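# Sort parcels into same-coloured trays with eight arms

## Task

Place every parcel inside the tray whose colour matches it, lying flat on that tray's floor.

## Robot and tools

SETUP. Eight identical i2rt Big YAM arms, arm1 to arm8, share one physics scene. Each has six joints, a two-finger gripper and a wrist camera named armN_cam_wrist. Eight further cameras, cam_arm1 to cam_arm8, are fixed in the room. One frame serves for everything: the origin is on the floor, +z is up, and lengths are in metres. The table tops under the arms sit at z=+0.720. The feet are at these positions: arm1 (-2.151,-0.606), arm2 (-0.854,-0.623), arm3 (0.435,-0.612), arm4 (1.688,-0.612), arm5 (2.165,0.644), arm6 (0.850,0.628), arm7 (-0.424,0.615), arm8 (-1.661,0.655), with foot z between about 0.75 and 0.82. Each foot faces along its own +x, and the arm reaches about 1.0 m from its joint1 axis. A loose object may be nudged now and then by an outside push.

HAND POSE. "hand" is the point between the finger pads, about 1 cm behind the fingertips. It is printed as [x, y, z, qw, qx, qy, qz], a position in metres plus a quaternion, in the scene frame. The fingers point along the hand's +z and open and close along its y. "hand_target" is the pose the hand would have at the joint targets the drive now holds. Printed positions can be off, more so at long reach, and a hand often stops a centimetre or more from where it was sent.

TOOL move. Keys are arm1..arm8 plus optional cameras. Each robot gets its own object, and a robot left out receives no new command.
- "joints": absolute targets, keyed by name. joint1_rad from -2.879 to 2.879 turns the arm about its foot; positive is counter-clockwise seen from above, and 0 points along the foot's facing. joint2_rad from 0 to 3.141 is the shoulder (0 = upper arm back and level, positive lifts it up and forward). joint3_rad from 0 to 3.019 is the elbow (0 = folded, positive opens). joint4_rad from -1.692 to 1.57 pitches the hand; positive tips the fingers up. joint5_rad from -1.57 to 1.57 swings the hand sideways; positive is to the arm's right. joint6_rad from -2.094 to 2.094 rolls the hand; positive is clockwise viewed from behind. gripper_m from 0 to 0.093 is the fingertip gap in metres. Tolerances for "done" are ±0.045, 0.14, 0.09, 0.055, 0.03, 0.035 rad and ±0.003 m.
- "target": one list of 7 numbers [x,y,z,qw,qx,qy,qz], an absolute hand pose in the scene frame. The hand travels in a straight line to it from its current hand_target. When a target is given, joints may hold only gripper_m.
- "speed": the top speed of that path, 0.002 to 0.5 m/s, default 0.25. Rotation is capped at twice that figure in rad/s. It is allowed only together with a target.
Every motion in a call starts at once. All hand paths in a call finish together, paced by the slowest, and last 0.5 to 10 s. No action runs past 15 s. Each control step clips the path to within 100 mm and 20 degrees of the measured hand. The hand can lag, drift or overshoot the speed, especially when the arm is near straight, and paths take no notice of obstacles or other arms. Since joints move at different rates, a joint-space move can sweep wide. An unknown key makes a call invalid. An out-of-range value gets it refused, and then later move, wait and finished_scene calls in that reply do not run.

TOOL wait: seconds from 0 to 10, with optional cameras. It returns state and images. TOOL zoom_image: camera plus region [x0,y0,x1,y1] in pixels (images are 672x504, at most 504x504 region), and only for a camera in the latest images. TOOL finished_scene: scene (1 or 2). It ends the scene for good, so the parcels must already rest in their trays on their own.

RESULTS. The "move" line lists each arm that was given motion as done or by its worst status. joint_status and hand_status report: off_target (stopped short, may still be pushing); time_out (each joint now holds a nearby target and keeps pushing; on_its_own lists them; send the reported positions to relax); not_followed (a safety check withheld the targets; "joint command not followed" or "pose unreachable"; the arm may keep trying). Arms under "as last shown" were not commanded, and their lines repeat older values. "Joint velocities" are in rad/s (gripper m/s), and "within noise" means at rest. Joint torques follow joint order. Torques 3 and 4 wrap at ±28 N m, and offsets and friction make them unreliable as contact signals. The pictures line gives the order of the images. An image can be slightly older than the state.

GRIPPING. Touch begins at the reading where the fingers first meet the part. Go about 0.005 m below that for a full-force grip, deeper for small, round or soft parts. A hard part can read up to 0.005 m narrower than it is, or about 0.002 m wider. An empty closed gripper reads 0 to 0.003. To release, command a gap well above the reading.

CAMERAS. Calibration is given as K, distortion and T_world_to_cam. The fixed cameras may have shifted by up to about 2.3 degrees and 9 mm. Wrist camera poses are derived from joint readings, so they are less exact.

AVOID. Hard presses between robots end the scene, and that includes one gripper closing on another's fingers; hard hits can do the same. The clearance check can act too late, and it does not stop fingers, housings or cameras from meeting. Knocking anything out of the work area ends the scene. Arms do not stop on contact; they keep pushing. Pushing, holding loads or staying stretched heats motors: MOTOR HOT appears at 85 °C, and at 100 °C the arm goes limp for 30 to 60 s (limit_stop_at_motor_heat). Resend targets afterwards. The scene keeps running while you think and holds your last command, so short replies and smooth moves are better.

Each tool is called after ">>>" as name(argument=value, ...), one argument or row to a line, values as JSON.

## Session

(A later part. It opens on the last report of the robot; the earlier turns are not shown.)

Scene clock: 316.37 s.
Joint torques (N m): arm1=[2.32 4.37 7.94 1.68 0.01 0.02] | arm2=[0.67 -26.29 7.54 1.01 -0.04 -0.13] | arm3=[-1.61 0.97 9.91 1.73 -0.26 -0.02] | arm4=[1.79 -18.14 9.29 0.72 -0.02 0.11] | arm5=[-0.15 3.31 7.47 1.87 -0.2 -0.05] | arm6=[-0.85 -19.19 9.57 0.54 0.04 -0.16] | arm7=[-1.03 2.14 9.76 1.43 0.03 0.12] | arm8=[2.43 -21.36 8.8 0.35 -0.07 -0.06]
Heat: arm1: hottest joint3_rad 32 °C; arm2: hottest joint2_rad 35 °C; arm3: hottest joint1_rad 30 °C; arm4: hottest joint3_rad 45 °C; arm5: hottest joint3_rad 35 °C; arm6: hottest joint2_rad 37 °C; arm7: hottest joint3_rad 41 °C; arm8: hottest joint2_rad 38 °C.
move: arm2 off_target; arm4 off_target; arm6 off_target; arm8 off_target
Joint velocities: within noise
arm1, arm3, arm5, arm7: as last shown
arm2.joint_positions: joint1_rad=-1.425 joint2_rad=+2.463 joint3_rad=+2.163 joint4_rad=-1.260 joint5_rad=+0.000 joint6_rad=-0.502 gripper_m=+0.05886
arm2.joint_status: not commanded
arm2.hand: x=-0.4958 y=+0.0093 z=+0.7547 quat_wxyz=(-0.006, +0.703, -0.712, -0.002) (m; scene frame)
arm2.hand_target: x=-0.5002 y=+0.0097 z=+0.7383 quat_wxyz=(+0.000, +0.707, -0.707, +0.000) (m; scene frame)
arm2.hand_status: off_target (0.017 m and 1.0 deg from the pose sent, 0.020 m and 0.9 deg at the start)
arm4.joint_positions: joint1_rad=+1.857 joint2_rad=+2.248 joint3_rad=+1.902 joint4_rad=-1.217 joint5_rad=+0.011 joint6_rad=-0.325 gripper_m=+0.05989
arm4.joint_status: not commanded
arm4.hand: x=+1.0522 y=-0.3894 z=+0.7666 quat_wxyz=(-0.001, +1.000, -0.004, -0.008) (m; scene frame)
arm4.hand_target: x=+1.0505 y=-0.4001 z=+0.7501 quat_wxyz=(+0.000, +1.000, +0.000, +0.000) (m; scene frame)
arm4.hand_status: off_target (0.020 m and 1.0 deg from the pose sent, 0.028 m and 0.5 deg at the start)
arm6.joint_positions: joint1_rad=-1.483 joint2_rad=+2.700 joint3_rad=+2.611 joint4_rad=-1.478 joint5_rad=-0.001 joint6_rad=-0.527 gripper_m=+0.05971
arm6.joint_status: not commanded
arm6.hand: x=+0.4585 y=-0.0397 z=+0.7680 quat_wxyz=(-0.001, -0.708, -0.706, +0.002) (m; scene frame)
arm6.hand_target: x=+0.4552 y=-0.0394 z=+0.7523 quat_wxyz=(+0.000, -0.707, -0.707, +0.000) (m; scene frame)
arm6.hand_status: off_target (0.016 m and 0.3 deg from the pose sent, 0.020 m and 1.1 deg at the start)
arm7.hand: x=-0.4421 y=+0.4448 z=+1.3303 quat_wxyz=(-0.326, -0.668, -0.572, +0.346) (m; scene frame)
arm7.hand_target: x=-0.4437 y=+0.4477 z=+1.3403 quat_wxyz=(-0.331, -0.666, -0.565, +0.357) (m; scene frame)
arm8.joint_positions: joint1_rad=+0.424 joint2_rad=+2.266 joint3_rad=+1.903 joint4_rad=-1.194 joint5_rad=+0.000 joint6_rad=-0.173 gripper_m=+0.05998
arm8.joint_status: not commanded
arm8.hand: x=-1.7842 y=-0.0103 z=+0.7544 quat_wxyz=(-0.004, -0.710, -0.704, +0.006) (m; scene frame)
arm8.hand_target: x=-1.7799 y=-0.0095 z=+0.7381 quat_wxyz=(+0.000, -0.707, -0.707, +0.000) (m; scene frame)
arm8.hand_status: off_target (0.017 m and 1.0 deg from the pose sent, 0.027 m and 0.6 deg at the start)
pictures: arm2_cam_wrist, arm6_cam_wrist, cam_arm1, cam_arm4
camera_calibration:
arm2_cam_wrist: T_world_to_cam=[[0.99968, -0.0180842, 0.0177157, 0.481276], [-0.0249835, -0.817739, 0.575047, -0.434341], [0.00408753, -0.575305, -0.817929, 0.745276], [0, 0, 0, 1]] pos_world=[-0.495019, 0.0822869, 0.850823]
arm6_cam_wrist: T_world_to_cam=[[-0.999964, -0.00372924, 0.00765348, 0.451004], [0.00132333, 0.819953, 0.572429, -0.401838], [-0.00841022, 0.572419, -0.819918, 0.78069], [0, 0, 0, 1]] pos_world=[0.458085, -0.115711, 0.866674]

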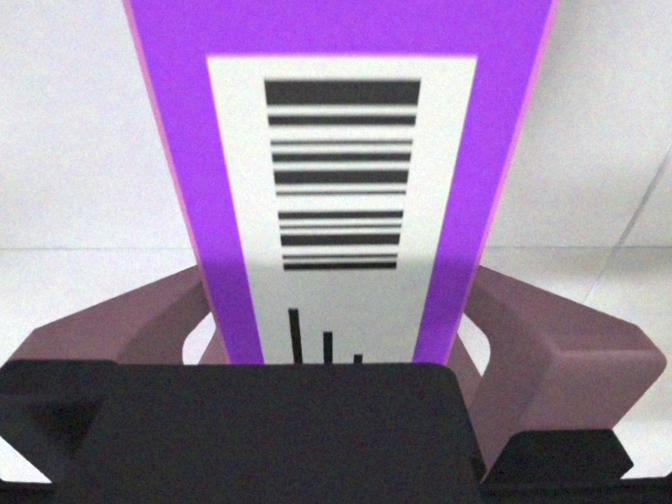

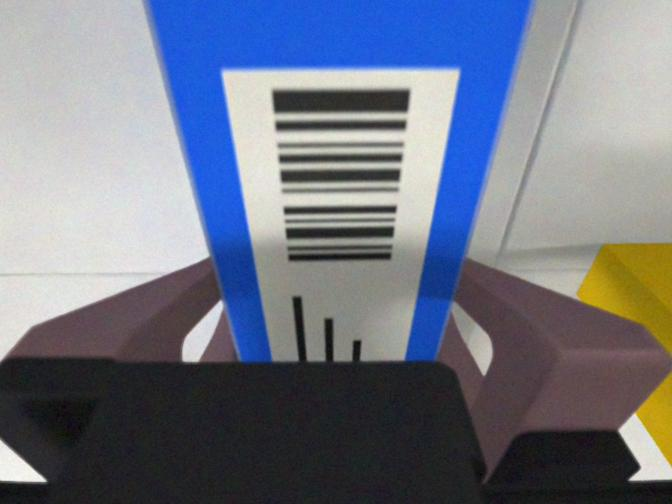

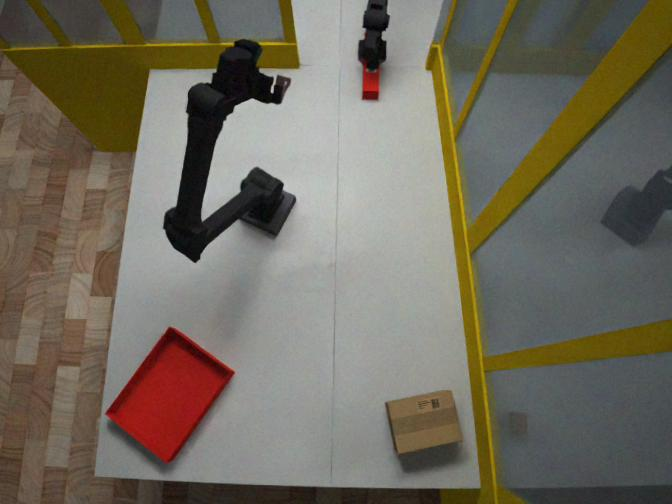

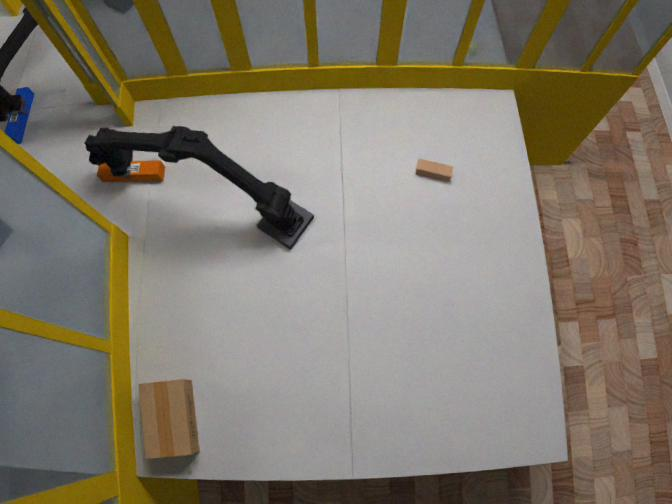

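>>> move(
  arm8={"joints":{"gripper_m":0.09}},
  arm2={"joints":{"gripper_m":0.09}},
  arm6={"joints":{"gripper_m":0.09}},
  arm4={"joints":{"gripper_m":0.09}},
  cameras=[],
)

>>> move(
  arm8={"target":[-1.783,0.0,0.90,0,0.707,0.707,0],"speed":0.3},
  arm2={"target":[-0.497,0.0,0.90,0,0.707,-0.707,0],"speed":0.3},
  arm6={"target":[0.458,-0.03,0.90,0,0.707,0.707,0],"speed":0.3},
  arm4={"target":[1.055,-0.393,0.91,0,1,0,0],"speed":0.3},
  cameras=[],
)

>>> move(
  arm8={"joints":{"joint2_rad":1.0,"joint3_rad":1.1,"joint4_rad":-1.4}},
  arm2={"joints":{"joint2_rad":1.0,"joint3_rad":1.1,"joint4_rad":-1.4}},
  arm6={"joints":{"joint2_rad":1.0,"joint3_rad":1.1,"joint4_rad":-1.4}},
  arm4={"joints":{"joint2_rad":1.0,"joint3_rad":1.1,"joint4_rad":-1.4}},
  cameras=["cam_arm1","cam_arm2","cam_arm3","cam_arm4"],
)

Scene clock: 331.10 s.
Joint torques (N m): arm1=[1.96 4.31 7.91 1.8 -0.02 0.03] | arm2=[0.67 -26.58 7.51 0.98 -0.04 -0.13] | arm3=[-1.61 0.91 9.91 1.73 -0.26 -0.02] | arm4=[1.79 -18.14 9.29 0.76 -0.02 0.11] | arm5=[0.03 3.14 7.45 1.69 -0.17 -0.08] | arm6=[-0.85 -20.6 9.52 0.5 0.03 -0.16] | arm7=[-1.14 2.32 9.8 1.5 0.04 0.1] | arm8=[2.2 -21.25 8.79 0.32 -0.09 -0.07]
Heat: arm1: hottest joint3_rad 32 °C; arm2: hottest joint2_rad 36 °C; arm3: hottest joint1_rad 30 °C; arm4: hottest joint3_rad 43 °C; arm5: hottest joint3_rad 35 °C; arm6: hottest joint2_rad 36 °C; arm7: hottest joint3_rad 41 °C; arm8: hottest joint2_rad 39 °C.
move: arm2 done; arm4 done; arm6 done; arm8 done
Joint velocities: within noise
arm1, arm3, arm5, arm7: as last shown
arm2.joint_positions: joint1_rad=-1.425 joint2_rad=+2.466 joint3_rad=+2.163 joint4_rad=-1.259 joint5_rad=+0.000 joint6_rad=-0.502 gripper_m=+0.08992
arm2.joint_status: all done
arm2.hand: x=-0.4960 y=+0.0090 z=+0.7523 quat_wxyz=(-0.004, +0.703, -0.712, -0.001) (m; scene frame)
arm2.hand_target: x=-0.5003 y=+0.0097 z=+0.7382 quat_wxyz=(+0.000, +0.707, -0.707, +0.000) (m; scene frame)
arm2.hand_status: not commanded
arm4.joint_positions: joint1_rad=+1.857 joint2_rad=+2.248 joint3_rad=+1.902 joint4_rad=-1.217 joint5_rad=+0.011 joint6_rad=-0.325 gripper_m=+0.08990
arm4.joint_status: all done
arm4.hand: x=+1.0522 y=-0.3894 z=+0.7666 quat_wxyz=(-0.001, +1.000, -0.004, -0.008) (m; scene frame)
arm4.hand_target: x=+1.0506 y=-0.4001 z=+0.7501 quat_wxyz=(+0.000, +1.000, +0.000, +0.000) (m; scene frame)
arm4.hand_status: not commanded
arm6.joint_positions: joint1_rad=-1.483 joint2_rad=+2.720 joint3_rad=+2.611 joint4_rad=-1.478 joint5_rad=-0.001 joint6_rad=-0.527 gripper_m=+0.08986
arm6.joint_status: all done
arm6.hand: x=+0.4603 y=-0.0367 z=+0.7534 quat_wxyz=(+0.002, -0.708, -0.706, -0.008) (m; scene frame)
arm6.hand_target: x=+0.4552 y=-0.0394 z=+0.7522 quat_wxyz=(+0.000, -0.707, -0.707, +0.000) (m; scene frame)
arm6.hand_status: not commanded
arm8.joint_positions: joint1_rad=+0.424 joint2_rad=+2.266 joint3_rad=+1.903 joint4_rad=-1.194 joint5_rad=+0.000 joint6_rad=-0.173 gripper_m=+0.08992
arm8.joint_status: all done
arm8.hand: x=-1.7842 y=-0.0103 z=+0.7544 quat_wxyz=(-0.004, -0.710, -0.704, +0.006) (m; scene frame)
arm8.hand_target: x=-1.7799 y=-0.0095 z=+0.7381 quat_wxyz=(+0.000, -0.707, -0.707, +0.000) (m; scene frame)
arm8.hand_status: not commanded
pictures: none
No camera images: "cameras" was empty.

Scene clock: 332.63 s.
Joint torques (N m): arm1=[2.32 4.37 8.08 1.78 0 0] | arm2=[-0.15 -25.82 11.99 0.05 -0.03 -0.21] | arm3=[-1.55 0.79 9.91 1.72 -0.26 -0.02] | arm4=[0.97 -17.44 14.97 -0.34 -0.03 0.04] | arm5=[-0.67 3.02 7.41 1.91 -0.21 -0.08] | arm6=[-1.08 -21.95 12.7 -0.21 0.04 -0.16] | arm7=[-1.2 2.43 9.77 1.42 0.04 0.11] | arm8=[1.85 -20.6 13.93 -0.65 -0.09 -0.1]
Heat: arm1: hottest joint3_rad 32 °C; arm2: hottest joint2_rad 36 °C; arm3: hottest joint1_rad 30 °C; arm4: hottest joint3_rad 44 °C; arm5: hottest joint3_rad 35 °C; arm6: hottest joint2_rad 36 °C; arm7: hottest joint3_rad 41 °C; arm8: hottest joint2_rad 39 °C.
move: arm2 off_target; arm4 off_target; arm6 off_target; arm8 off_target
Joint velocities: within noise
arm1, arm3, arm5, arm7: as last shown
arm2.joint_positions: joint1_rad=-1.425 joint2_rad=+2.329 joint3_rad=+2.283 joint4_rad=-1.546 joint5_rad=+0.000 joint6_rad=-0.505 gripper_m=+0.08992
arm2.joint_status: not commanded
arm2.hand: x=-0.5050 y=-0.0072 z=+0.8929 quat_wxyz=(+0.010, +0.703, -0.711, +0.003) (m; scene frame)
arm2.hand_target: x=-0.4973 y=-0.0004 z=+0.9000 quat_wxyz=(-0.001, +0.707, -0.707, +0.000) (m; scene frame)
arm2.hand_status: off_target (0.013 m and 1.3 deg from the pose sent, 0.148 m and 0.9 deg at the start; pose on its path clipped on 5 of 46 steps)
arm4.joint_positions: joint1_rad=+1.857 joint2_rad=+2.140 joint3_rad=+2.080 joint4_rad=-1.541 joint5_rad=+0.011 joint6_rad=-0.325 gripper_m=+0.08990
arm4.joint_status: not commanded
arm4.hand: x=+1.0693 y=-0.3934 z=+0.9030 quat_wxyz=(+0.005, +1.000, -0.004, +0.010) (m; scene frame)
arm4.hand_target: x=+1.0557 y=-0.3934 z=+0.9100 quat_wxyz=(+0.000, +1.000, +0.000, -0.001) (m; scene frame)
arm4.hand_status: off_target (0.016 m and 1.4 deg from the pose sent, 0.143 m and 1.0 deg at the start; pose on its path clipped on 6 of 46 steps)
arm6.joint_positions: joint1_rad=-1.483 joint2_rad=+2.615 joint3_rad=+2.708 joint4_rad=-1.698 joint5_rad=-0.001 joint6_rad=-0.530 gripper_m=+0.08987
arm6.joint_status: not commanded
arm6.hand: x=+0.4683 y=-0.0231 z=+0.8690 quat_wxyz=(+0.004, -0.707, -0.707, -0.017) (m; scene frame)
arm6.hand_target: x=+0.4589 y=-0.0282 z=+0.8998 quat_wxyz=(-0.003, -0.707, -0.707, +0.012) (m; scene frame)
arm6.hand_status: off_target (0.033 m and 2.0 deg from the pose sent, 0.147 m and 0.9 deg at the start; pose on its path clipped on 9 of 46 steps; a joint's target at an end of its range on 23 of 46 steps)
arm7.hand: x=-0.4422 y=+0.4448 z=+1.3303 quat_wxyz=(-0.326, -0.668, -0.572, +0.347) (m; scene frame)
arm7.hand_target: x=-0.4438 y=+0.4477 z=+1.3403 quat_wxyz=(-0.331, -0.666, -0.565, +0.357) (m; scene frame)
arm8.joint_positions: joint1_rad=+0.424 joint2_rad=+2.130 joint3_rad=+2.038 joint4_rad=-1.500 joint5_rad=+0.000 joint6_rad=-0.175 gripper_m=+0.08992
arm8.joint_status: not commanded
arm8.hand: x=-1.7803 y=+0.0108 z=+0.8925 quat_wxyz=(+0.006, -0.710, -0.705, -0.008) (m; scene frame)
arm8.hand_target: x=-1.7828 y=+0.0005 z=+0.9000 quat_wxyz=(+0.000, -0.707, -0.707, +0.000) (m; scene frame)
arm8.hand_status: off_target (0.013 m and 1.2 deg from the pose sent, 0.146 m and 1.0 deg at the start; pose on its path clipped on 6 of 46 steps)
pictures: none
No camera images: "cameras" was empty.

Scene clock: 334.70 s.
Joint torques (N m): arm1=[1.96 4.31 7.94 1.77 -0.01 0.01] | arm2=[-0.09 -7 8.28 1.25 -0.02 -0.19] | arm3=[-1.61 0.91 9.94 1.68 -0.25 -0.02] | arm4=[0.73 -4.95 10.1 1.09 -0.03 0.04] | arm5=[-0.09 3.02 7.36 1.76 -0.19 -0.05] | arm6=[-1.2 -4.54 8.95 0.83 0.05 -0.15] | arm7=[-1.08 2.32 9.81 1.48 0.04 0.11] | arm8=[1.73 -6.3 9.5 0.58 -0.07 -0.11]
Heat: arm1: hottest joint3_rad 32 °C; arm2: hottest joint2_rad 36 °C; arm3: hottest joint1_rad 30 °C; arm4: hottest joint3_rad 43 °C; arm5: hottest joint3_rad 35 °C; arm6: hottest joint2_rad 36 °C; arm7: hottest joint3_rad 41 °C; arm8: hottest joint2_rad 39 °C.
move: arm2 done; arm4 done; arm6 done; arm8 done
Joint velocities: within noise
arm1, arm3, arm5, arm7: as last shown
arm2.joint_positions: joint1_rad=-1.425 joint2_rad=+1.008 joint3_rad=+1.104 joint4_rad=-1.408 joint5_rad=+0.000 joint6_rad=-0.505 gripper_m=+0.08992
arm2.joint_status: all done
arm2.hand: x=-0.6958 y=-0.3447 z=+1.0835 quat_wxyz=(-0.125, +0.698, -0.705, -0.035) (m; scene frame)
arm2.hand_target: x=-0.6946 y=-0.3457 z=+1.0847 quat_wxyz=(-0.131, +0.700, -0.701, -0.035) (m; scene frame)
arm2.hand_status: not commanded
arm4.joint_positions: joint1_rad=+1.857 joint2_rad=+1.012 joint3_rad=+1.108 joint4_rad=-1.409 joint5_rad=+0.011 joint6_rad=-0.325 gripper_m=+0.08990
arm4.joint_status: all done
arm4.hand: x=+1.3879 y=-0.5015 z=+1.0428 quat_wxyz=(-0.042, +0.991, -0.005, -0.126) (m; scene frame)
arm4.hand_target: x=+1.3885 y=-0.5038 z=+1.0433 quat_wxyz=(-0.044, +0.990, -0.002, -0.132) (m; scene frame)
arm4.hand_status: not commanded
arm6.joint_positions: joint1_rad=-1.483 joint2_rad=+1.013 joint3_rad=+1.099 joint4_rad=-1.409 joint5_rad=-0.001 joint6_rad=-0.530 gripper_m=+0.08987
arm6.joint_status: all done
arm6.hand: x=+0.6884 y=+0.3524 z=+1.0992 quat_wxyz=(-0.032, -0.702, -0.702, +0.119) (m; scene frame)
arm6.hand_target: x=+0.6862 y=+0.3535 z=+1.1044 quat_wxyz=(-0.033, -0.701, -0.700, +0.131) (m; scene frame)
arm6.hand_status: not commanded
arm7.hand: x=-0.4421 y=+0.4448 z=+1.3303 quat_wxyz=(-0.326, -0.668, -0.572, +0.346) (m; scene frame)
arm7.hand_target: x=-0.4437 y=+0.4477 z=+1.3403 quat_wxyz=(-0.331, -0.666, -0.565, +0.357) (m; scene frame)
arm8.joint_positions: joint1_rad=+0.424 joint2_rad=+1.015 joint3_rad=+1.106 joint4_rad=-1.407 joint5_rad=+0.000 joint6_rad=-0.175 gripper_m=+0.08992
arm8.joint_status: all done
arm8.hand: x=-1.7199 y=+0.3390 z=+1.0423 quat_wxyz=(-0.073, -0.704, -0.699, +0.104) (m; scene frame)
arm8.hand_target: x=-1.7199 y=+0.3408 z=+1.0448 quat_wxyz=(-0.077, -0.701, -0.701, +0.112) (m; scene frame)
arm8.hand_status: not commanded
pictures: cam_arm1, cam_arm2, cam_arm3, cam_arm4

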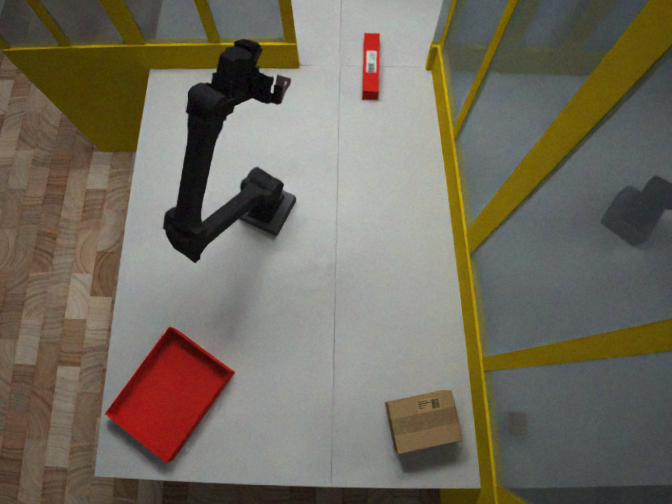

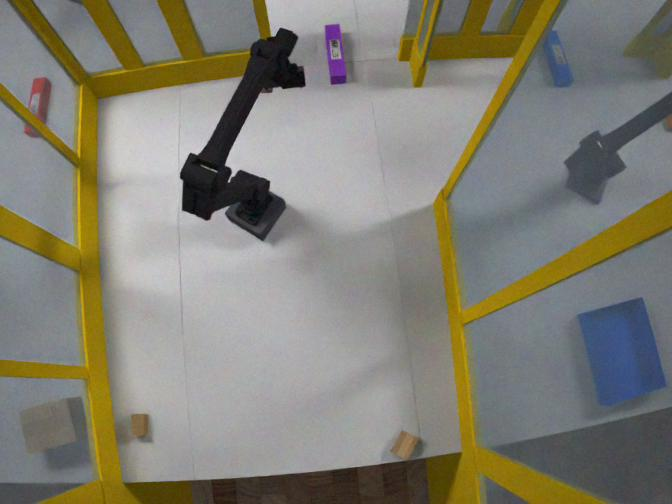

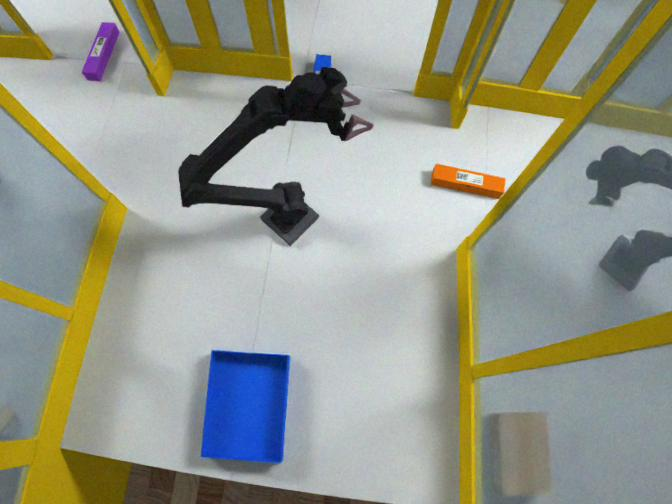

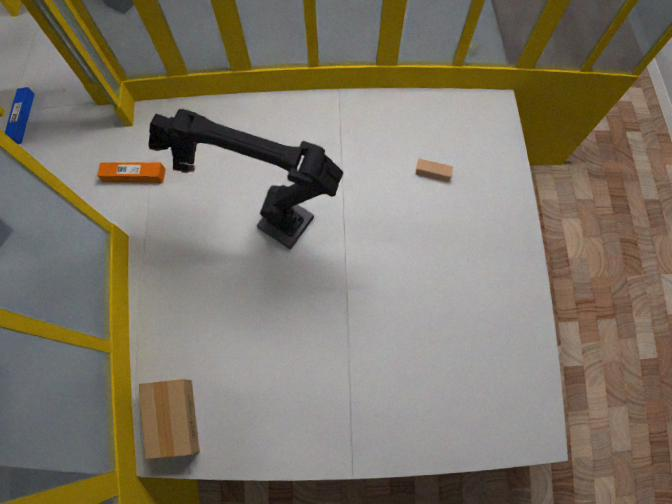

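>>> move(
  arm1={"joints":{"joint1_rad":1.442,"joint2_rad":1.95,"joint3_rad":2.0,"joint4_rad":-1.62,"joint6_rad":-0.55}},
  arm7={"joints":{"joint1_rad":-1.05,"joint2_rad":1.95,"joint3_rad":2.0,"joint4_rad":-1.62,"joint6_rad":-0.12}},
  arm3={"joints":{"joint1_rad":-2.183,"joint2_rad":1.95,"joint3_rad":2.0,"joint4_rad":-1.62,"joint6_rad":0.347}},
  cameras=[],
)

>>> move(
  arm1={"target":[-1.784,-0.01,0.87,0,0.707,-0.707,0]},
  arm7={"target":[-0.496,0.009,0.87,0,0.707,0.707,0]},
  arm3={"target":[1.052,-0.389,0.87,0,0,1,0]},
  cameras=["arm1_cam_wrist","arm7_cam_wrist","arm3_cam_wrist"],
)

Scene clock: 361.13 s.
Joint torques (N m): arm1=[1.79 -18.02 9.8 -0.1 -0.01 -0.06] | arm2=[-0.15 -7 8.29 1.24 -0.02 -0.2] | arm3=[-0.21 -23.41 11.71 -0.32 -0.21 0.13] | arm4=[0.73 -4.95 10.1 1.09 -0.03 0.05] | arm5=[-0.44 2.55 7.28 1.88 -0.2 -0.08] | arm6=[-1.14 -4.54 8.95 0.85 0.05 -0.14] | arm7=[-1.32 -16.97 12.01 -0.35 0.03 0.04] | arm8=[1.9 -6.18 9.51 0.53 -0.08 -0.1]
Heat: arm1: hottest joint3_rad 33 °C; arm2: hottest joint3_rad 35 °C; arm3: hottest joint1_rad 30 °C; arm4: hottest joint3_rad 42 °C; arm5: hottest joint3_rad 35 °C; arm6: hottest joint3_rad 36 °C; arm7: hottest joint3_rad 41 °C; arm8: hottest joint2_rad 35 °C.
move: arm1 done; arm3 done; arm7 done
Joint velocities: within noise
arm1.joint_positions: joint1_rad=+1.434 joint2_rad=+1.946 joint3_rad=+1.984 joint4_rad=-1.609 joint5_rad=+0.001 joint6_rad=-0.542 gripper_m=+0.09398
arm1.joint_status: all done
arm1.hand: x=-1.8295 y=-0.0914 z=+0.9886 quat_wxyz=(+0.002, +0.700, -0.714, +0.005) (m; scene frame)
arm1.hand_target: x=-1.8333 y=-0.0876 z=+0.9920 quat_wxyz=(+0.002, +0.706, -0.708, +0.005) (m; scene frame)
arm1.hand_status: not commanded
arm2, arm4, arm5, arm6, arm8: as last shown
arm3.joint_positions: joint1_rad=-2.187 joint2_rad=+1.980 joint3_rad=+1.972 joint4_rad=-1.608 joint5_rad=+0.003 joint6_rad=+0.330 gripper_m=+0.09398
arm3.joint_status: all done
arm3.hand: x=+1.0047 y=-0.4096 z=+0.9582 quat_wxyz=(+0.018, +0.007, -1.000, +0.006) (m; scene frame)
arm3.hand_target: x=+1.0046 y=-0.4066 z=+0.9866 quat_wxyz=(-0.003, +0.001, -1.000, -0.003) (m; scene frame)
arm3.hand_status: not commanded
arm7.joint_positions: joint1_rad=-1.041 joint2_rad=+1.959 joint3_rad=+1.976 joint4_rad=-1.610 joint5_rad=-0.002 joint6_rad=-0.112 gripper_m=+0.09397
arm7.joint_status: all done
arm7.hand: x=-0.4900 y=+0.0132 z=+1.0136 quat_wxyz=(+0.007, -0.706, -0.708, -0.010) (m; scene frame)
arm7.hand_target: x=-0.4961 y=+0.0118 z=+1.0278 quat_wxyz=(+0.001, -0.707, -0.708, -0.001) (m; scene frame)
arm7.hand_status: not commanded
pictures: none
No camera images: "cameras" was empty.

Scene clock: 362.73 s.
Joint torques (N m): arm1=[1.38 -20.66 12.26 0.05 -0.1 -0.07] | arm2=[-0.15 -7 8.28 1.24 -0.02 -0.19] | arm3=[-0.21 -24.76 10.84 0.57 -0.1 0.14] | arm4=[0.73 -4.95 10.1 1.09 -0.03 0.04] | arm5=[-0.26 3.6 7.47 1.78 -0.16 -0.04] | arm6=[-1.08 -4.42 8.94 0.83 0.05 -0.15] | arm7=[-1.03 -16.09 9.03 0.58 -0.02 0.04] | arm8=[1.67 -6.07 9.55 0.58 -0.09 -0.1]
Heat: arm1: hottest joint3_rad 33 °C; arm2: hottest joint3_rad 35 °C; arm3: hottest joint1_rad 30 °C; arm4: hottest joint3_rad 42 °C; arm5: hottest joint3_rad 35 °C; arm6: hottest joint3_rad 36 °C; arm7: hottest joint3_rad 40 °C; arm8: hottest joint2_rad 34 °C.
move: arm1 off_target; arm3 off_target; arm7 done
Joint velocities: within noise
arm1.joint_positions: joint1_rad=+1.434 joint2_rad=+2.248 joint3_rad=+2.149 joint4_rad=-1.494 joint5_rad=-0.005 joint6_rad=-0.547 gripper_m=+0.09398
arm1.joint_status: not commanded
arm1.hand: x=-1.7868 y=-0.0232 z=+0.8609 quat_wxyz=(+0.013, +0.702, -0.712, +0.005) (m; scene frame)
arm1.hand_target: x=-1.7844 y=-0.0105 z=+0.8702 quat_wxyz=(-0.001, +0.707, -0.707, +0.000) (m; scene frame)
arm1.hand_status: off_target (0.016 m and 1.8 deg from the pose sent, 0.151 m and 1.3 deg at the start)
arm2, arm4, arm6, arm8: as last shown
arm3.joint_positions: joint1_rad=-2.187 joint2_rad=+2.140 joint3_rad=+1.959 joint4_rad=-1.443 joint5_rad=+0.003 joint6_rad=+0.332 gripper_m=+0.09398
arm3.joint_status: not commanded
arm3.hand: x=+1.0431 y=-0.3954 z=+0.8552 quat_wxyz=(+0.022, +0.006, -1.000, +0.007) (m; scene frame)
arm3.hand_target: x=+1.0516 y=-0.3892 z=+0.8701 quat_wxyz=(+0.000, +0.000, -1.000, +0.000) (m; scene frame)
arm3.hand_status: off_target (0.018 m and 2.7 deg from the pose sent, 0.102 m and 2.4 deg at the start)
arm5.joint_positions: joint1_rad=+0.657 joint2_rad=+0.625 joint3_rad=+1.427 joint4_rad=-1.371 joint5_rad=+0.001 joint6_rad=-0.097 gripper_m=+0.09397
arm5.joint_status: not commanded
arm5.hand: x=+1.9527 y=+0.5536 z=+1.3379 quat_wxyz=(+0.069, +0.852, +0.215, -0.472) (m; scene frame)
arm5.hand_target: x=+1.9555 y=+0.5528 z=+1.3504 quat_wxyz=(+0.073, +0.844, +0.217, -0.485) (m; scene frame)
arm5.hand_status: not commanded
arm7.joint_positions: joint1_rad=-1.041 joint2_rad=+2.015 joint3_rad=+1.697 joint4_rad=-1.251 joint5_rad=-0.002 joint6_rad=-0.112 gripper_m=+0.09397
arm7.joint_status: not commanded
arm7.hand: x=-0.4905 y=+0.0094 z=+0.8755 quat_wxyz=(+0.000, -0.706, -0.708, -0.001) (m; scene frame)
arm7.hand_target: x=-0.4960 y=+0.0091 z=+0.8700 quat_wxyz=(+0.000, -0.707, -0.707, +0.000) (m; scene frame)
arm7.hand_status: done (0.008 m and 0.2 deg from the pose sent, 0.144 m and 1.4 deg at the start)
pictures: arm1_cam_wrist, arm3_cam_wrist, arm7_cam_wrist
camera_calibration:
arm1_cam_wrist: T_world_to_cam=[[0.999405, -0.0302461, -0.0165712, 1.80028], [-0.014443, -0.803381, 0.59529, -0.55223], [-0.0313182, -0.594696, -0.80334, 0.748434], [0, 0, 0, 1]] pos_world=[-1.78374, 0.0558908, 0.959817]
arm3_cam_wrist: T_world_to_cam=[[0.00778929, -0.999675, 0.0242543, -0.425294], [-0.787296, 0.00882342, 0.616512, 0.30335], [-0.616526, -0.0238975, -0.786972, 1.43061], [0, 0, 0, 1]] pos_world=[1.12415, -0.393645, 0.949146]
arm7_cam_wrist: T_world_to_cam=[[-0.999782, -0.0171932, 0.0118482, -0.503787], [-0.00734026, 0.820619, 0.571428, -0.505211], [-0.0195475, 0.571217, -0.820567, 0.824847], [0, 0, 0, 1]] pos_world=[-0.491262, -0.0652425, 0.971503]

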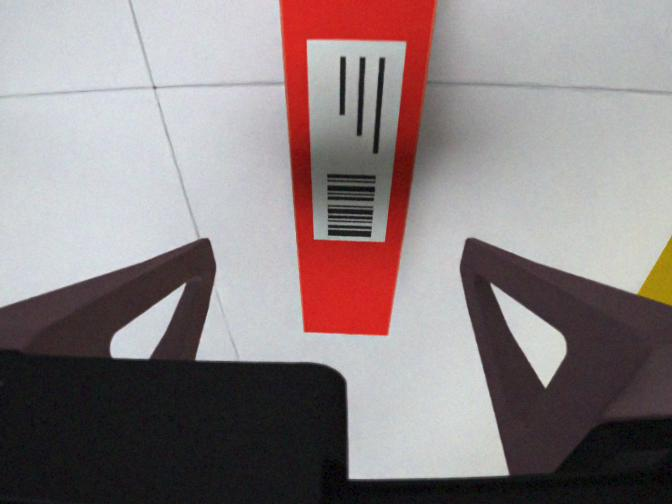

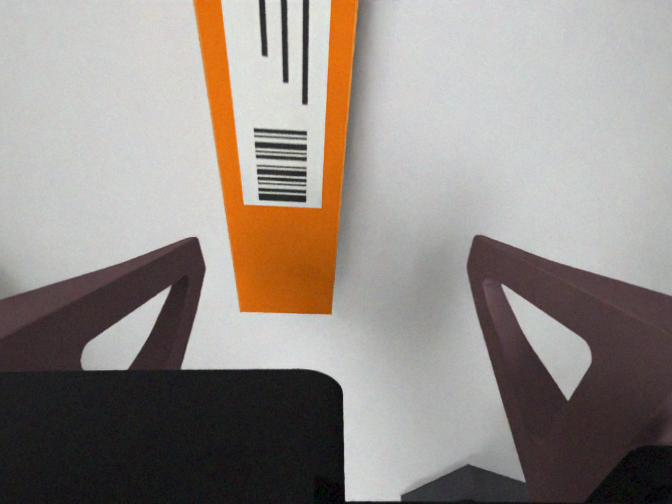

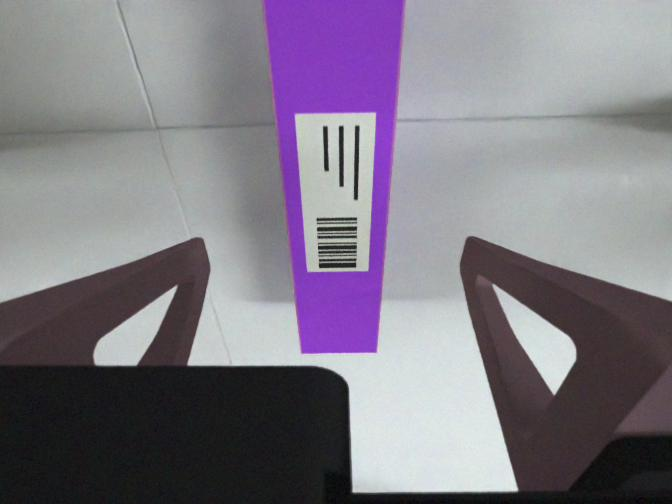

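>>> move(
  arm1={"target":[-1.779,-0.02,0.745,0,0.707,-0.707,0],"speed":0.15},
  arm7={"target":[-0.499,0.02,0.745,0,0.707,0.707,0],"speed":0.15},
  arm3={"target":[1.066,-0.367,0.75,0,0.0236,0.9997,0],"speed":0.15},
  cameras=["arm1_cam_wrist","arm7_cam_wrist","arm3_cam_wrist"],
)

Scene clock: 392.30 s.
Joint torques (N m): arm1=[0.56 -20.72 7.87 0.68 -0.07 -0.04] | arm2=[-0.15 -7 8.28 1.24 -0.03 -0.19] | arm3=[0.5 -24.23 9.54 0.55 -0.1 0.16] | arm4=[0.73 -4.95 10.1 1.09 -0.03 0.04] | arm5=[-0.09 2.96 7.57 1.88 -0.2 -0.04] | arm6=[-1.08 -4.6 8.95 0.85 0.05 -0.15] | arm7=[-1.08 -15.97 7.77 0.57 -0.03 0.02] | arm8=[1.73 -6.07 9.52 0.54 -0.09 -0.1]
Heat: arm1: hottest joint3_rad 36 °C; arm2: hottest joint3_rad 34 °C; arm3: hottest joint2_rad 33 °C; arm4: hottest joint3_rad 41 °C; arm5: hottest joint3_rad 35 °C; arm6: hottest joint3_rad 36 °C; arm7: hottest joint3_rad 38 °C; arm8: hottest joint3_rad 34 °C.
move: arm1 off_target; arm3 off_target; arm7 off_target
Joint velocities: within noise
arm1.joint_positions: joint1_rad=+1.434 joint2_rad=+2.316 joint3_rad=+1.995 joint4_rad=-1.235 joint5_rad=-0.005 joint6_rad=-0.559 gripper_m=+0.09398
arm1.joint_status: not commanded
arm1.hand: x=-1.7824 y=-0.0178 z=+0.7574 quat_wxyz=(-0.004, +0.706, -0.708, +0.001) (m; scene frame)
arm1.hand_target: x=-1.7792 y=-0.0202 z=+0.7450 quat_wxyz=(+0.000, +0.707, -0.707, +0.000) (m; scene frame)
arm1.hand_status: off_target (0.013 m and 0.5 deg from the pose sent, 0.116 m and 1.8 deg at the start)
arm2, arm4, arm5, arm6, arm8: as last shown
arm3.joint_positions: joint1_rad=-2.172 joint2_rad=+2.280 joint3_rad=+1.911 joint4_rad=-1.233 joint5_rad=+0.003 joint6_rad=+0.402 gripper_m=+0.09398
arm3.joint_status: not commanded
arm3.hand: x=+1.0617 y=-0.3775 z=+0.7469 quat_wxyz=(+0.011, -0.021, -1.000, +0.004) (m; scene frame)
arm3.hand_target: x=+1.0658 y=-0.3669 z=+0.7501 quat_wxyz=(+0.000, -0.023, -1.000, +0.000) (m; scene frame)
arm3.hand_status: off_target (0.012 m and 1.4 deg from the pose sent, 0.111 m and 4.3 deg at the start)
arm7.joint_positions: joint1_rad=-1.047 joint2_rad=+2.135 joint3_rad=+1.547 joint4_rad=-0.974 joint5_rad=-0.002 joint6_rad=-0.117 gripper_m=+0.09397
arm7.joint_status: not commanded
arm7.hand: x=-0.4932 y=+0.0174 z=+0.7538 quat_wxyz=(-0.002, -0.707, -0.707, +0.002) (m; scene frame)
arm7.hand_target: x=-0.4989 y=+0.0201 z=+0.7452 quat_wxyz=(+0.000, -0.707, -0.707, +0.000) (m; scene frame)
arm7.hand_status: off_target (0.011 m and 0.3 deg from the pose sent, 0.131 m and 0.1 deg at the start)
pictures: arm1_cam_wrist, arm3_cam_wrist, arm7_cam_wrist
camera_calibration:
arm1_cam_wrist: T_world_to_cam=[[0.999845, -0.0175602, 0.00146727, 1.78169], [-0.0152584, -0.82111, 0.570566, -0.469232], [-0.00881445, -0.5705, -0.82125, 0.722713], [0, 0, 0, 1]] pos_world=[-1.78221, 0.0583044, 0.858642]
arm3_cam_wrist: T_world_to_cam=[[-0.0473184, -0.998707, 0.0186056, -0.341789], [-0.7989, 0.0490194, 0.599463, 0.42483], [-0.5996, 0.0135016, -0.800186, 1.36327], [0, 0, 0, 1]] pos_world=[1.14064, -0.380578, 0.842558]
arm7_cam_wrist: T_world_to_cam=[[-0.99978, -0.0163384, 0.0131246, -0.505938], [-0.00604737, 0.824539, 0.565773, -0.437428], [-0.0200656, 0.565569, -0.824457, 0.723103], [0, 0, 0, 1]] pos_world=[-0.493963, -0.0565544, 0.850292]

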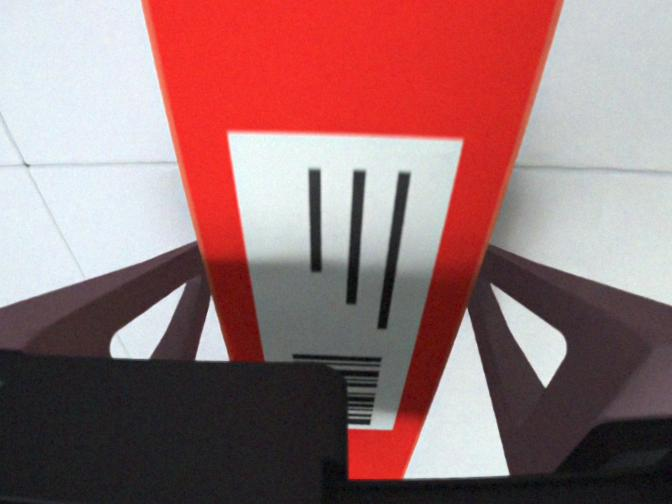

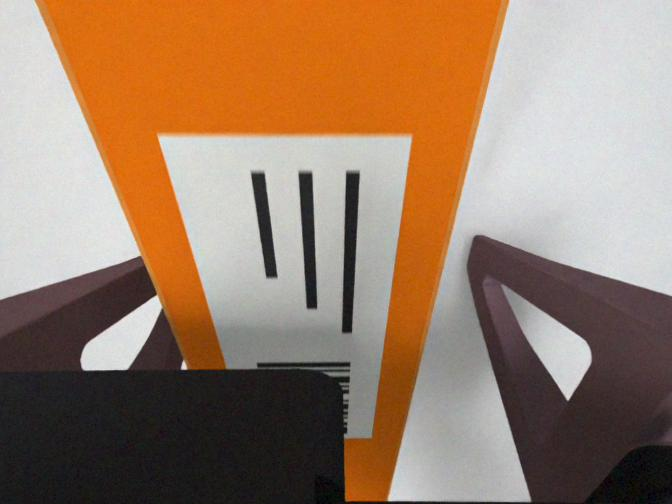

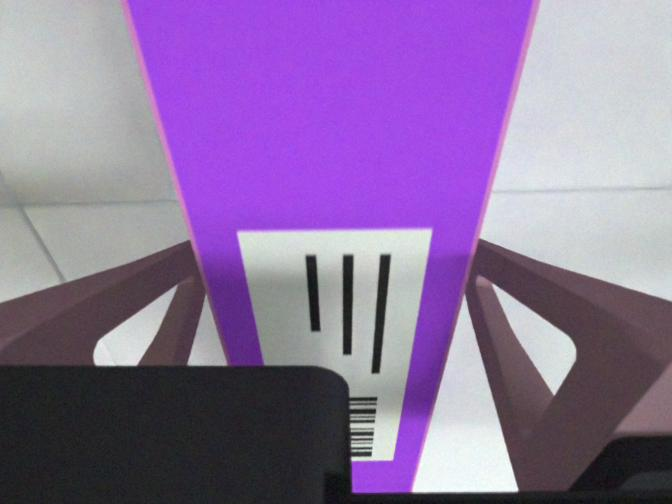

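>>> move(
  arm3={"target":[1.066,-0.352,0.75,0,0.0236,0.9997,0],"speed":0.1},
  arm1={"joints":{"gripper_m":0.05}},
  arm7={"joints":{"gripper_m":0.05}},
  cameras=[],
)

>>> move(
  arm3={"joints":{"gripper_m":0.05}},
  arm1={"target":[-1.779,-0.02,0.92,0,0.707,-0.707,0]},
  arm7={"target":[-0.497,0.03,0.92,0,0.707,0.707,0]},
  cameras=["arm1_cam_wrist","arm3_cam_wrist","arm7_cam_wrist"],
)

Scene clock: 404.43 s.
Joint torques (N m): arm1=[0.21 -20.78 7.87 0.8 -0.06 -0.07] | arm2=[-0.15 -7 8.29 1.24 -0.02 -0.19] | arm3=[0.26 -23.06 11.97 0.14 -0.1 0.14] | arm4=[0.73 -4.95 10.1 1.09 -0.03 0.04] | arm5=[-0.62 3.37 7.57 1.95 -0.19 -0.06] | arm6=[-1.08 -4.54 8.96 0.84 0.05 -0.15] | arm7=[-1.14 -15.85 7.77 0.54 -0.02 0.04] | arm8=[1.96 -6.07 9.54 0.61 -0.06 -0.1]
Heat: arm1: hottest joint3_rad 36 °C; arm2: hottest joint3_rad 34 °C; arm3: hottest joint2_rad 34 °C; arm4: hottest joint3_rad 41 °C; arm5: hottest joint3_rad 35 °C; arm6: hottest joint3_rad 36 °C; arm7: hottest joint3_rad 38 °C; arm8: hottest joint3_rad 34 °C.
move: arm1 off_target; arm3 off_target; arm7 off_target
Joint velocities: within noise
arm1.joint_positions: joint1_rad=+1.434 joint2_rad=+2.316 joint3_rad=+1.995 joint4_rad=-1.235 joint5_rad=-0.006 joint6_rad=-0.560 gripper_m=+0.05938
arm1.joint_status: gripper_m off_target (ended at +0.05942, target +0.05000)
arm1.hand: x=-1.7825 y=-0.0178 z=+0.7574 quat_wxyz=(-0.004, +0.707, -0.707, +0.000) (m; scene frame)
arm1.hand_target: x=-1.7792 y=-0.0202 z=+0.7450 quat_wxyz=(+0.000, +0.707, -0.707, +0.000) (m; scene frame)
arm1.hand_status: not commanded
arm2, arm4, arm5, arm6, arm8: as last shown
arm3.joint_positions: joint1_rad=-2.150 joint2_rad=+2.280 joint3_rad=+1.911 joint4_rad=-1.233 joint5_rad=+0.003 joint6_rad=+0.423 gripper_m=+0.09398
arm3.joint_status: not commanded
arm3.hand: x=+1.0564 y=-0.3640 z=+0.7467 quat_wxyz=(+0.011, -0.021, -1.000, +0.005) (m; scene frame)
arm3.hand_target: x=+1.0655 y=-0.3521 z=+0.7502 quat_wxyz=(+0.000, -0.024, -1.000, +0.000) (m; scene frame)
arm3.hand_status: off_target (0.016 m and 1.4 deg from the pose sent, 0.026 m and 1.4 deg at the start)
arm7.joint_positions: joint1_rad=-1.047 joint2_rad=+2.135 joint3_rad=+1.547 joint4_rad=-0.974 joint5_rad=-0.002 joint6_rad=-0.117 gripper_m=+0.06058
arm7.joint_status: gripper_m off_target (ended at +0.06061, target +0.05000)
arm7.hand: x=-0.4935 y=+0.0174 z=+0.7538 quat_wxyz=(-0.002, -0.707, -0.708, +0.002) (m; scene frame)
arm7.hand_target: x=-0.4990 y=+0.0201 z=+0.7452 quat_wxyz=(+0.000, -0.707, -0.707, +0.000) (m; scene frame)
arm7.hand_status: not commanded
pictures: none
No camera images: "cameras" was empty.

Scene clock: 406.23 s.
Joint torques (N m): arm1=[0.32 -19.84 12.72 -0.31 -0.05 -0.07] | arm2=[-0.09 -7 8.28 1.25 -0.02 -0.19] | arm3=[0.38 -23.24 11.93 0.14 -0.09 0.13] | arm4=[0.73 -4.95 10.1 1.09 -0.03 0.05] | arm5=[0.26 3.14 7.38 1.96 -0.17 -0.02] | arm6=[-1.14 -4.54 8.96 0.85 0.04 -0.15] | arm7=[-1.03 -15.62 14.38 -0.39 0 0.06] | arm8=[1.96 -5.95 9.52 0.51 -0.09 -0.1]
Heat: arm1: hottest joint3_rad 36 °C; arm2: hottest joint3_rad 34 °C; arm3: hottest joint2_rad 34 °C; arm4: hottest joint3_rad 41 °C; arm5: hottest joint3_rad 35 °C; arm6: hottest joint3_rad 36 °C; arm7: hottest joint3_rad 39 °C; arm8: hottest joint3_rad 34 °C.
move: arm1 off_target; arm3 off_target; arm7 off_target
Joint velocities: within noise
arm1.joint_positions: joint1_rad=+1.434 joint2_rad=+2.215 joint3_rad=+2.229 joint4_rad=-1.599 joint5_rad=-0.007 joint6_rad=-0.561 gripper_m=+0.05939
arm1.joint_status: not commanded
arm1.hand: x=-1.7896 y=-0.0266 z=+0.9130 quat_wxyz=(+0.010, +0.707, -0.707, +0.003) (m; scene frame)
arm1.hand_target: x=-1.7793 y=-0.0206 z=+0.9199 quat_wxyz=(-0.001, +0.707, -0.707, +0.000) (m; scene frame)
arm1.hand_status: off_target (0.014 m and 1.2 deg from the pose sent, 0.163 m and 0.4 deg at the start)
arm2, arm4, arm5, arm6, arm8: as last shown
arm3.joint_positions: joint1_rad=-2.150 joint2_rad=+2.280 joint3_rad=+1.911 joint4_rad=-1.233 joint5_rad=+0.003 joint6_rad=+0.423 gripper_m=+0.05871
arm3.joint_status: gripper_m off_target (ended at +0.05874, target +0.05000)
arm3.hand: x=+1.0564 y=-0.3640 z=+0.7467 quat_wxyz=(+0.011, -0.021, -1.000, +0.005) (m; scene frame)
arm3.hand_target: x=+1.0655 y=-0.3521 z=+0.7503 quat_wxyz=(+0.000, -0.024, -1.000, +0.000) (m; scene frame)
arm3.hand_status: not commanded
arm7.joint_positions: joint1_rad=-1.047 joint2_rad=+1.926 joint3_rad=+1.620 joint4_rad=-1.309 joint5_rad=-0.002 joint6_rad=-0.117 gripper_m=+0.06058
arm7.joint_status: not commanded
arm7.hand: x=-0.4898 y=+0.0479 z=+0.8986 quat_wxyz=(+0.014, -0.706, -0.707, -0.019) (m; scene frame)
arm7.hand_target: x=-0.4970 y=+0.0313 z=+0.9202 quat_wxyz=(+0.000, -0.707, -0.707, +0.000) (m; scene frame)
arm7.hand_status: off_target (0.029 m and 2.7 deg from the pose sent, 0.167 m and 0.3 deg at the start)
pictures: arm1_cam_wrist, arm3_cam_wrist, arm7_cam_wrist
camera_calibration:
arm1_cam_wrist: T_world_to_cam=[[0.999778, -0.0156678, -0.0140733, 1.80272], [-0.00435621, -0.807631, 0.589672, -0.562887], [-0.0206049, -0.589479, -0.807521, 0.81129], [0, 0, 0, 1]] pos_world=[-1.78806, 0.0518785, 1.01242]
arm3_cam_wrist: T_world_to_cam=[[-0.0469139, -0.998712, 0.0193075, -0.329502], [-0.798871, 0.0491161, 0.599494, 0.420105], [-0.599671, 0.0127004, -0.800146, 1.35956], [0, 0, 0, 1]] pos_world=[1.13544, -0.366978, 0.842359]
arm7_cam_wrist: T_world_to_cam=[[-0.999832, -0.017217, 0.00622669, -0.497675], [-0.00988279, 0.79383, 0.60806, -0.582908], [-0.0154119, 0.607896, -0.793867, 0.798037], [0, 0, 0, 1]] pos_world=[-0.491053, -0.0309623, 0.991077]

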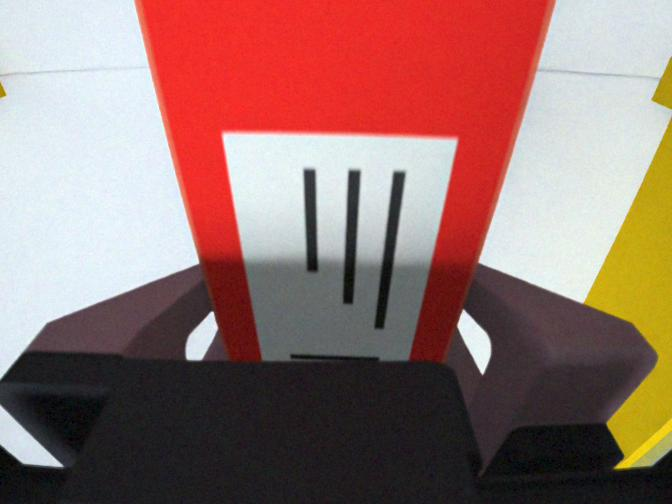

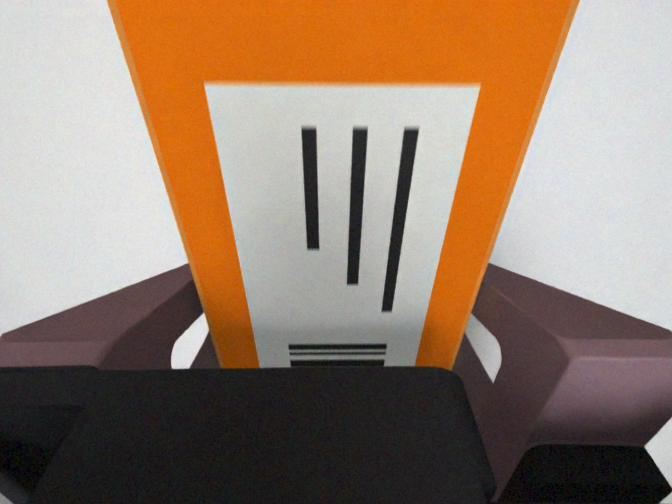

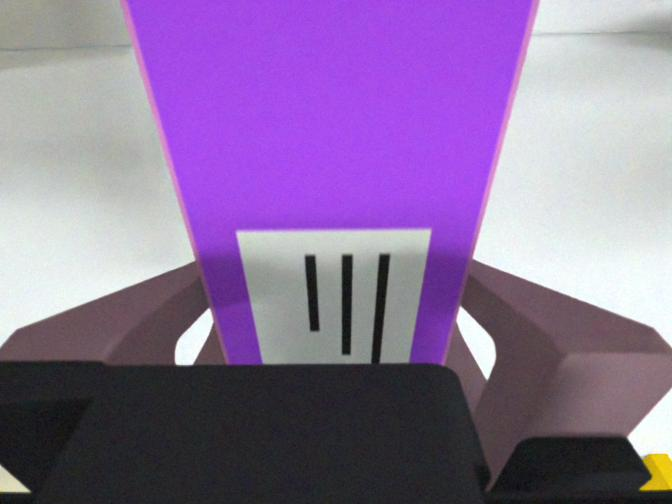

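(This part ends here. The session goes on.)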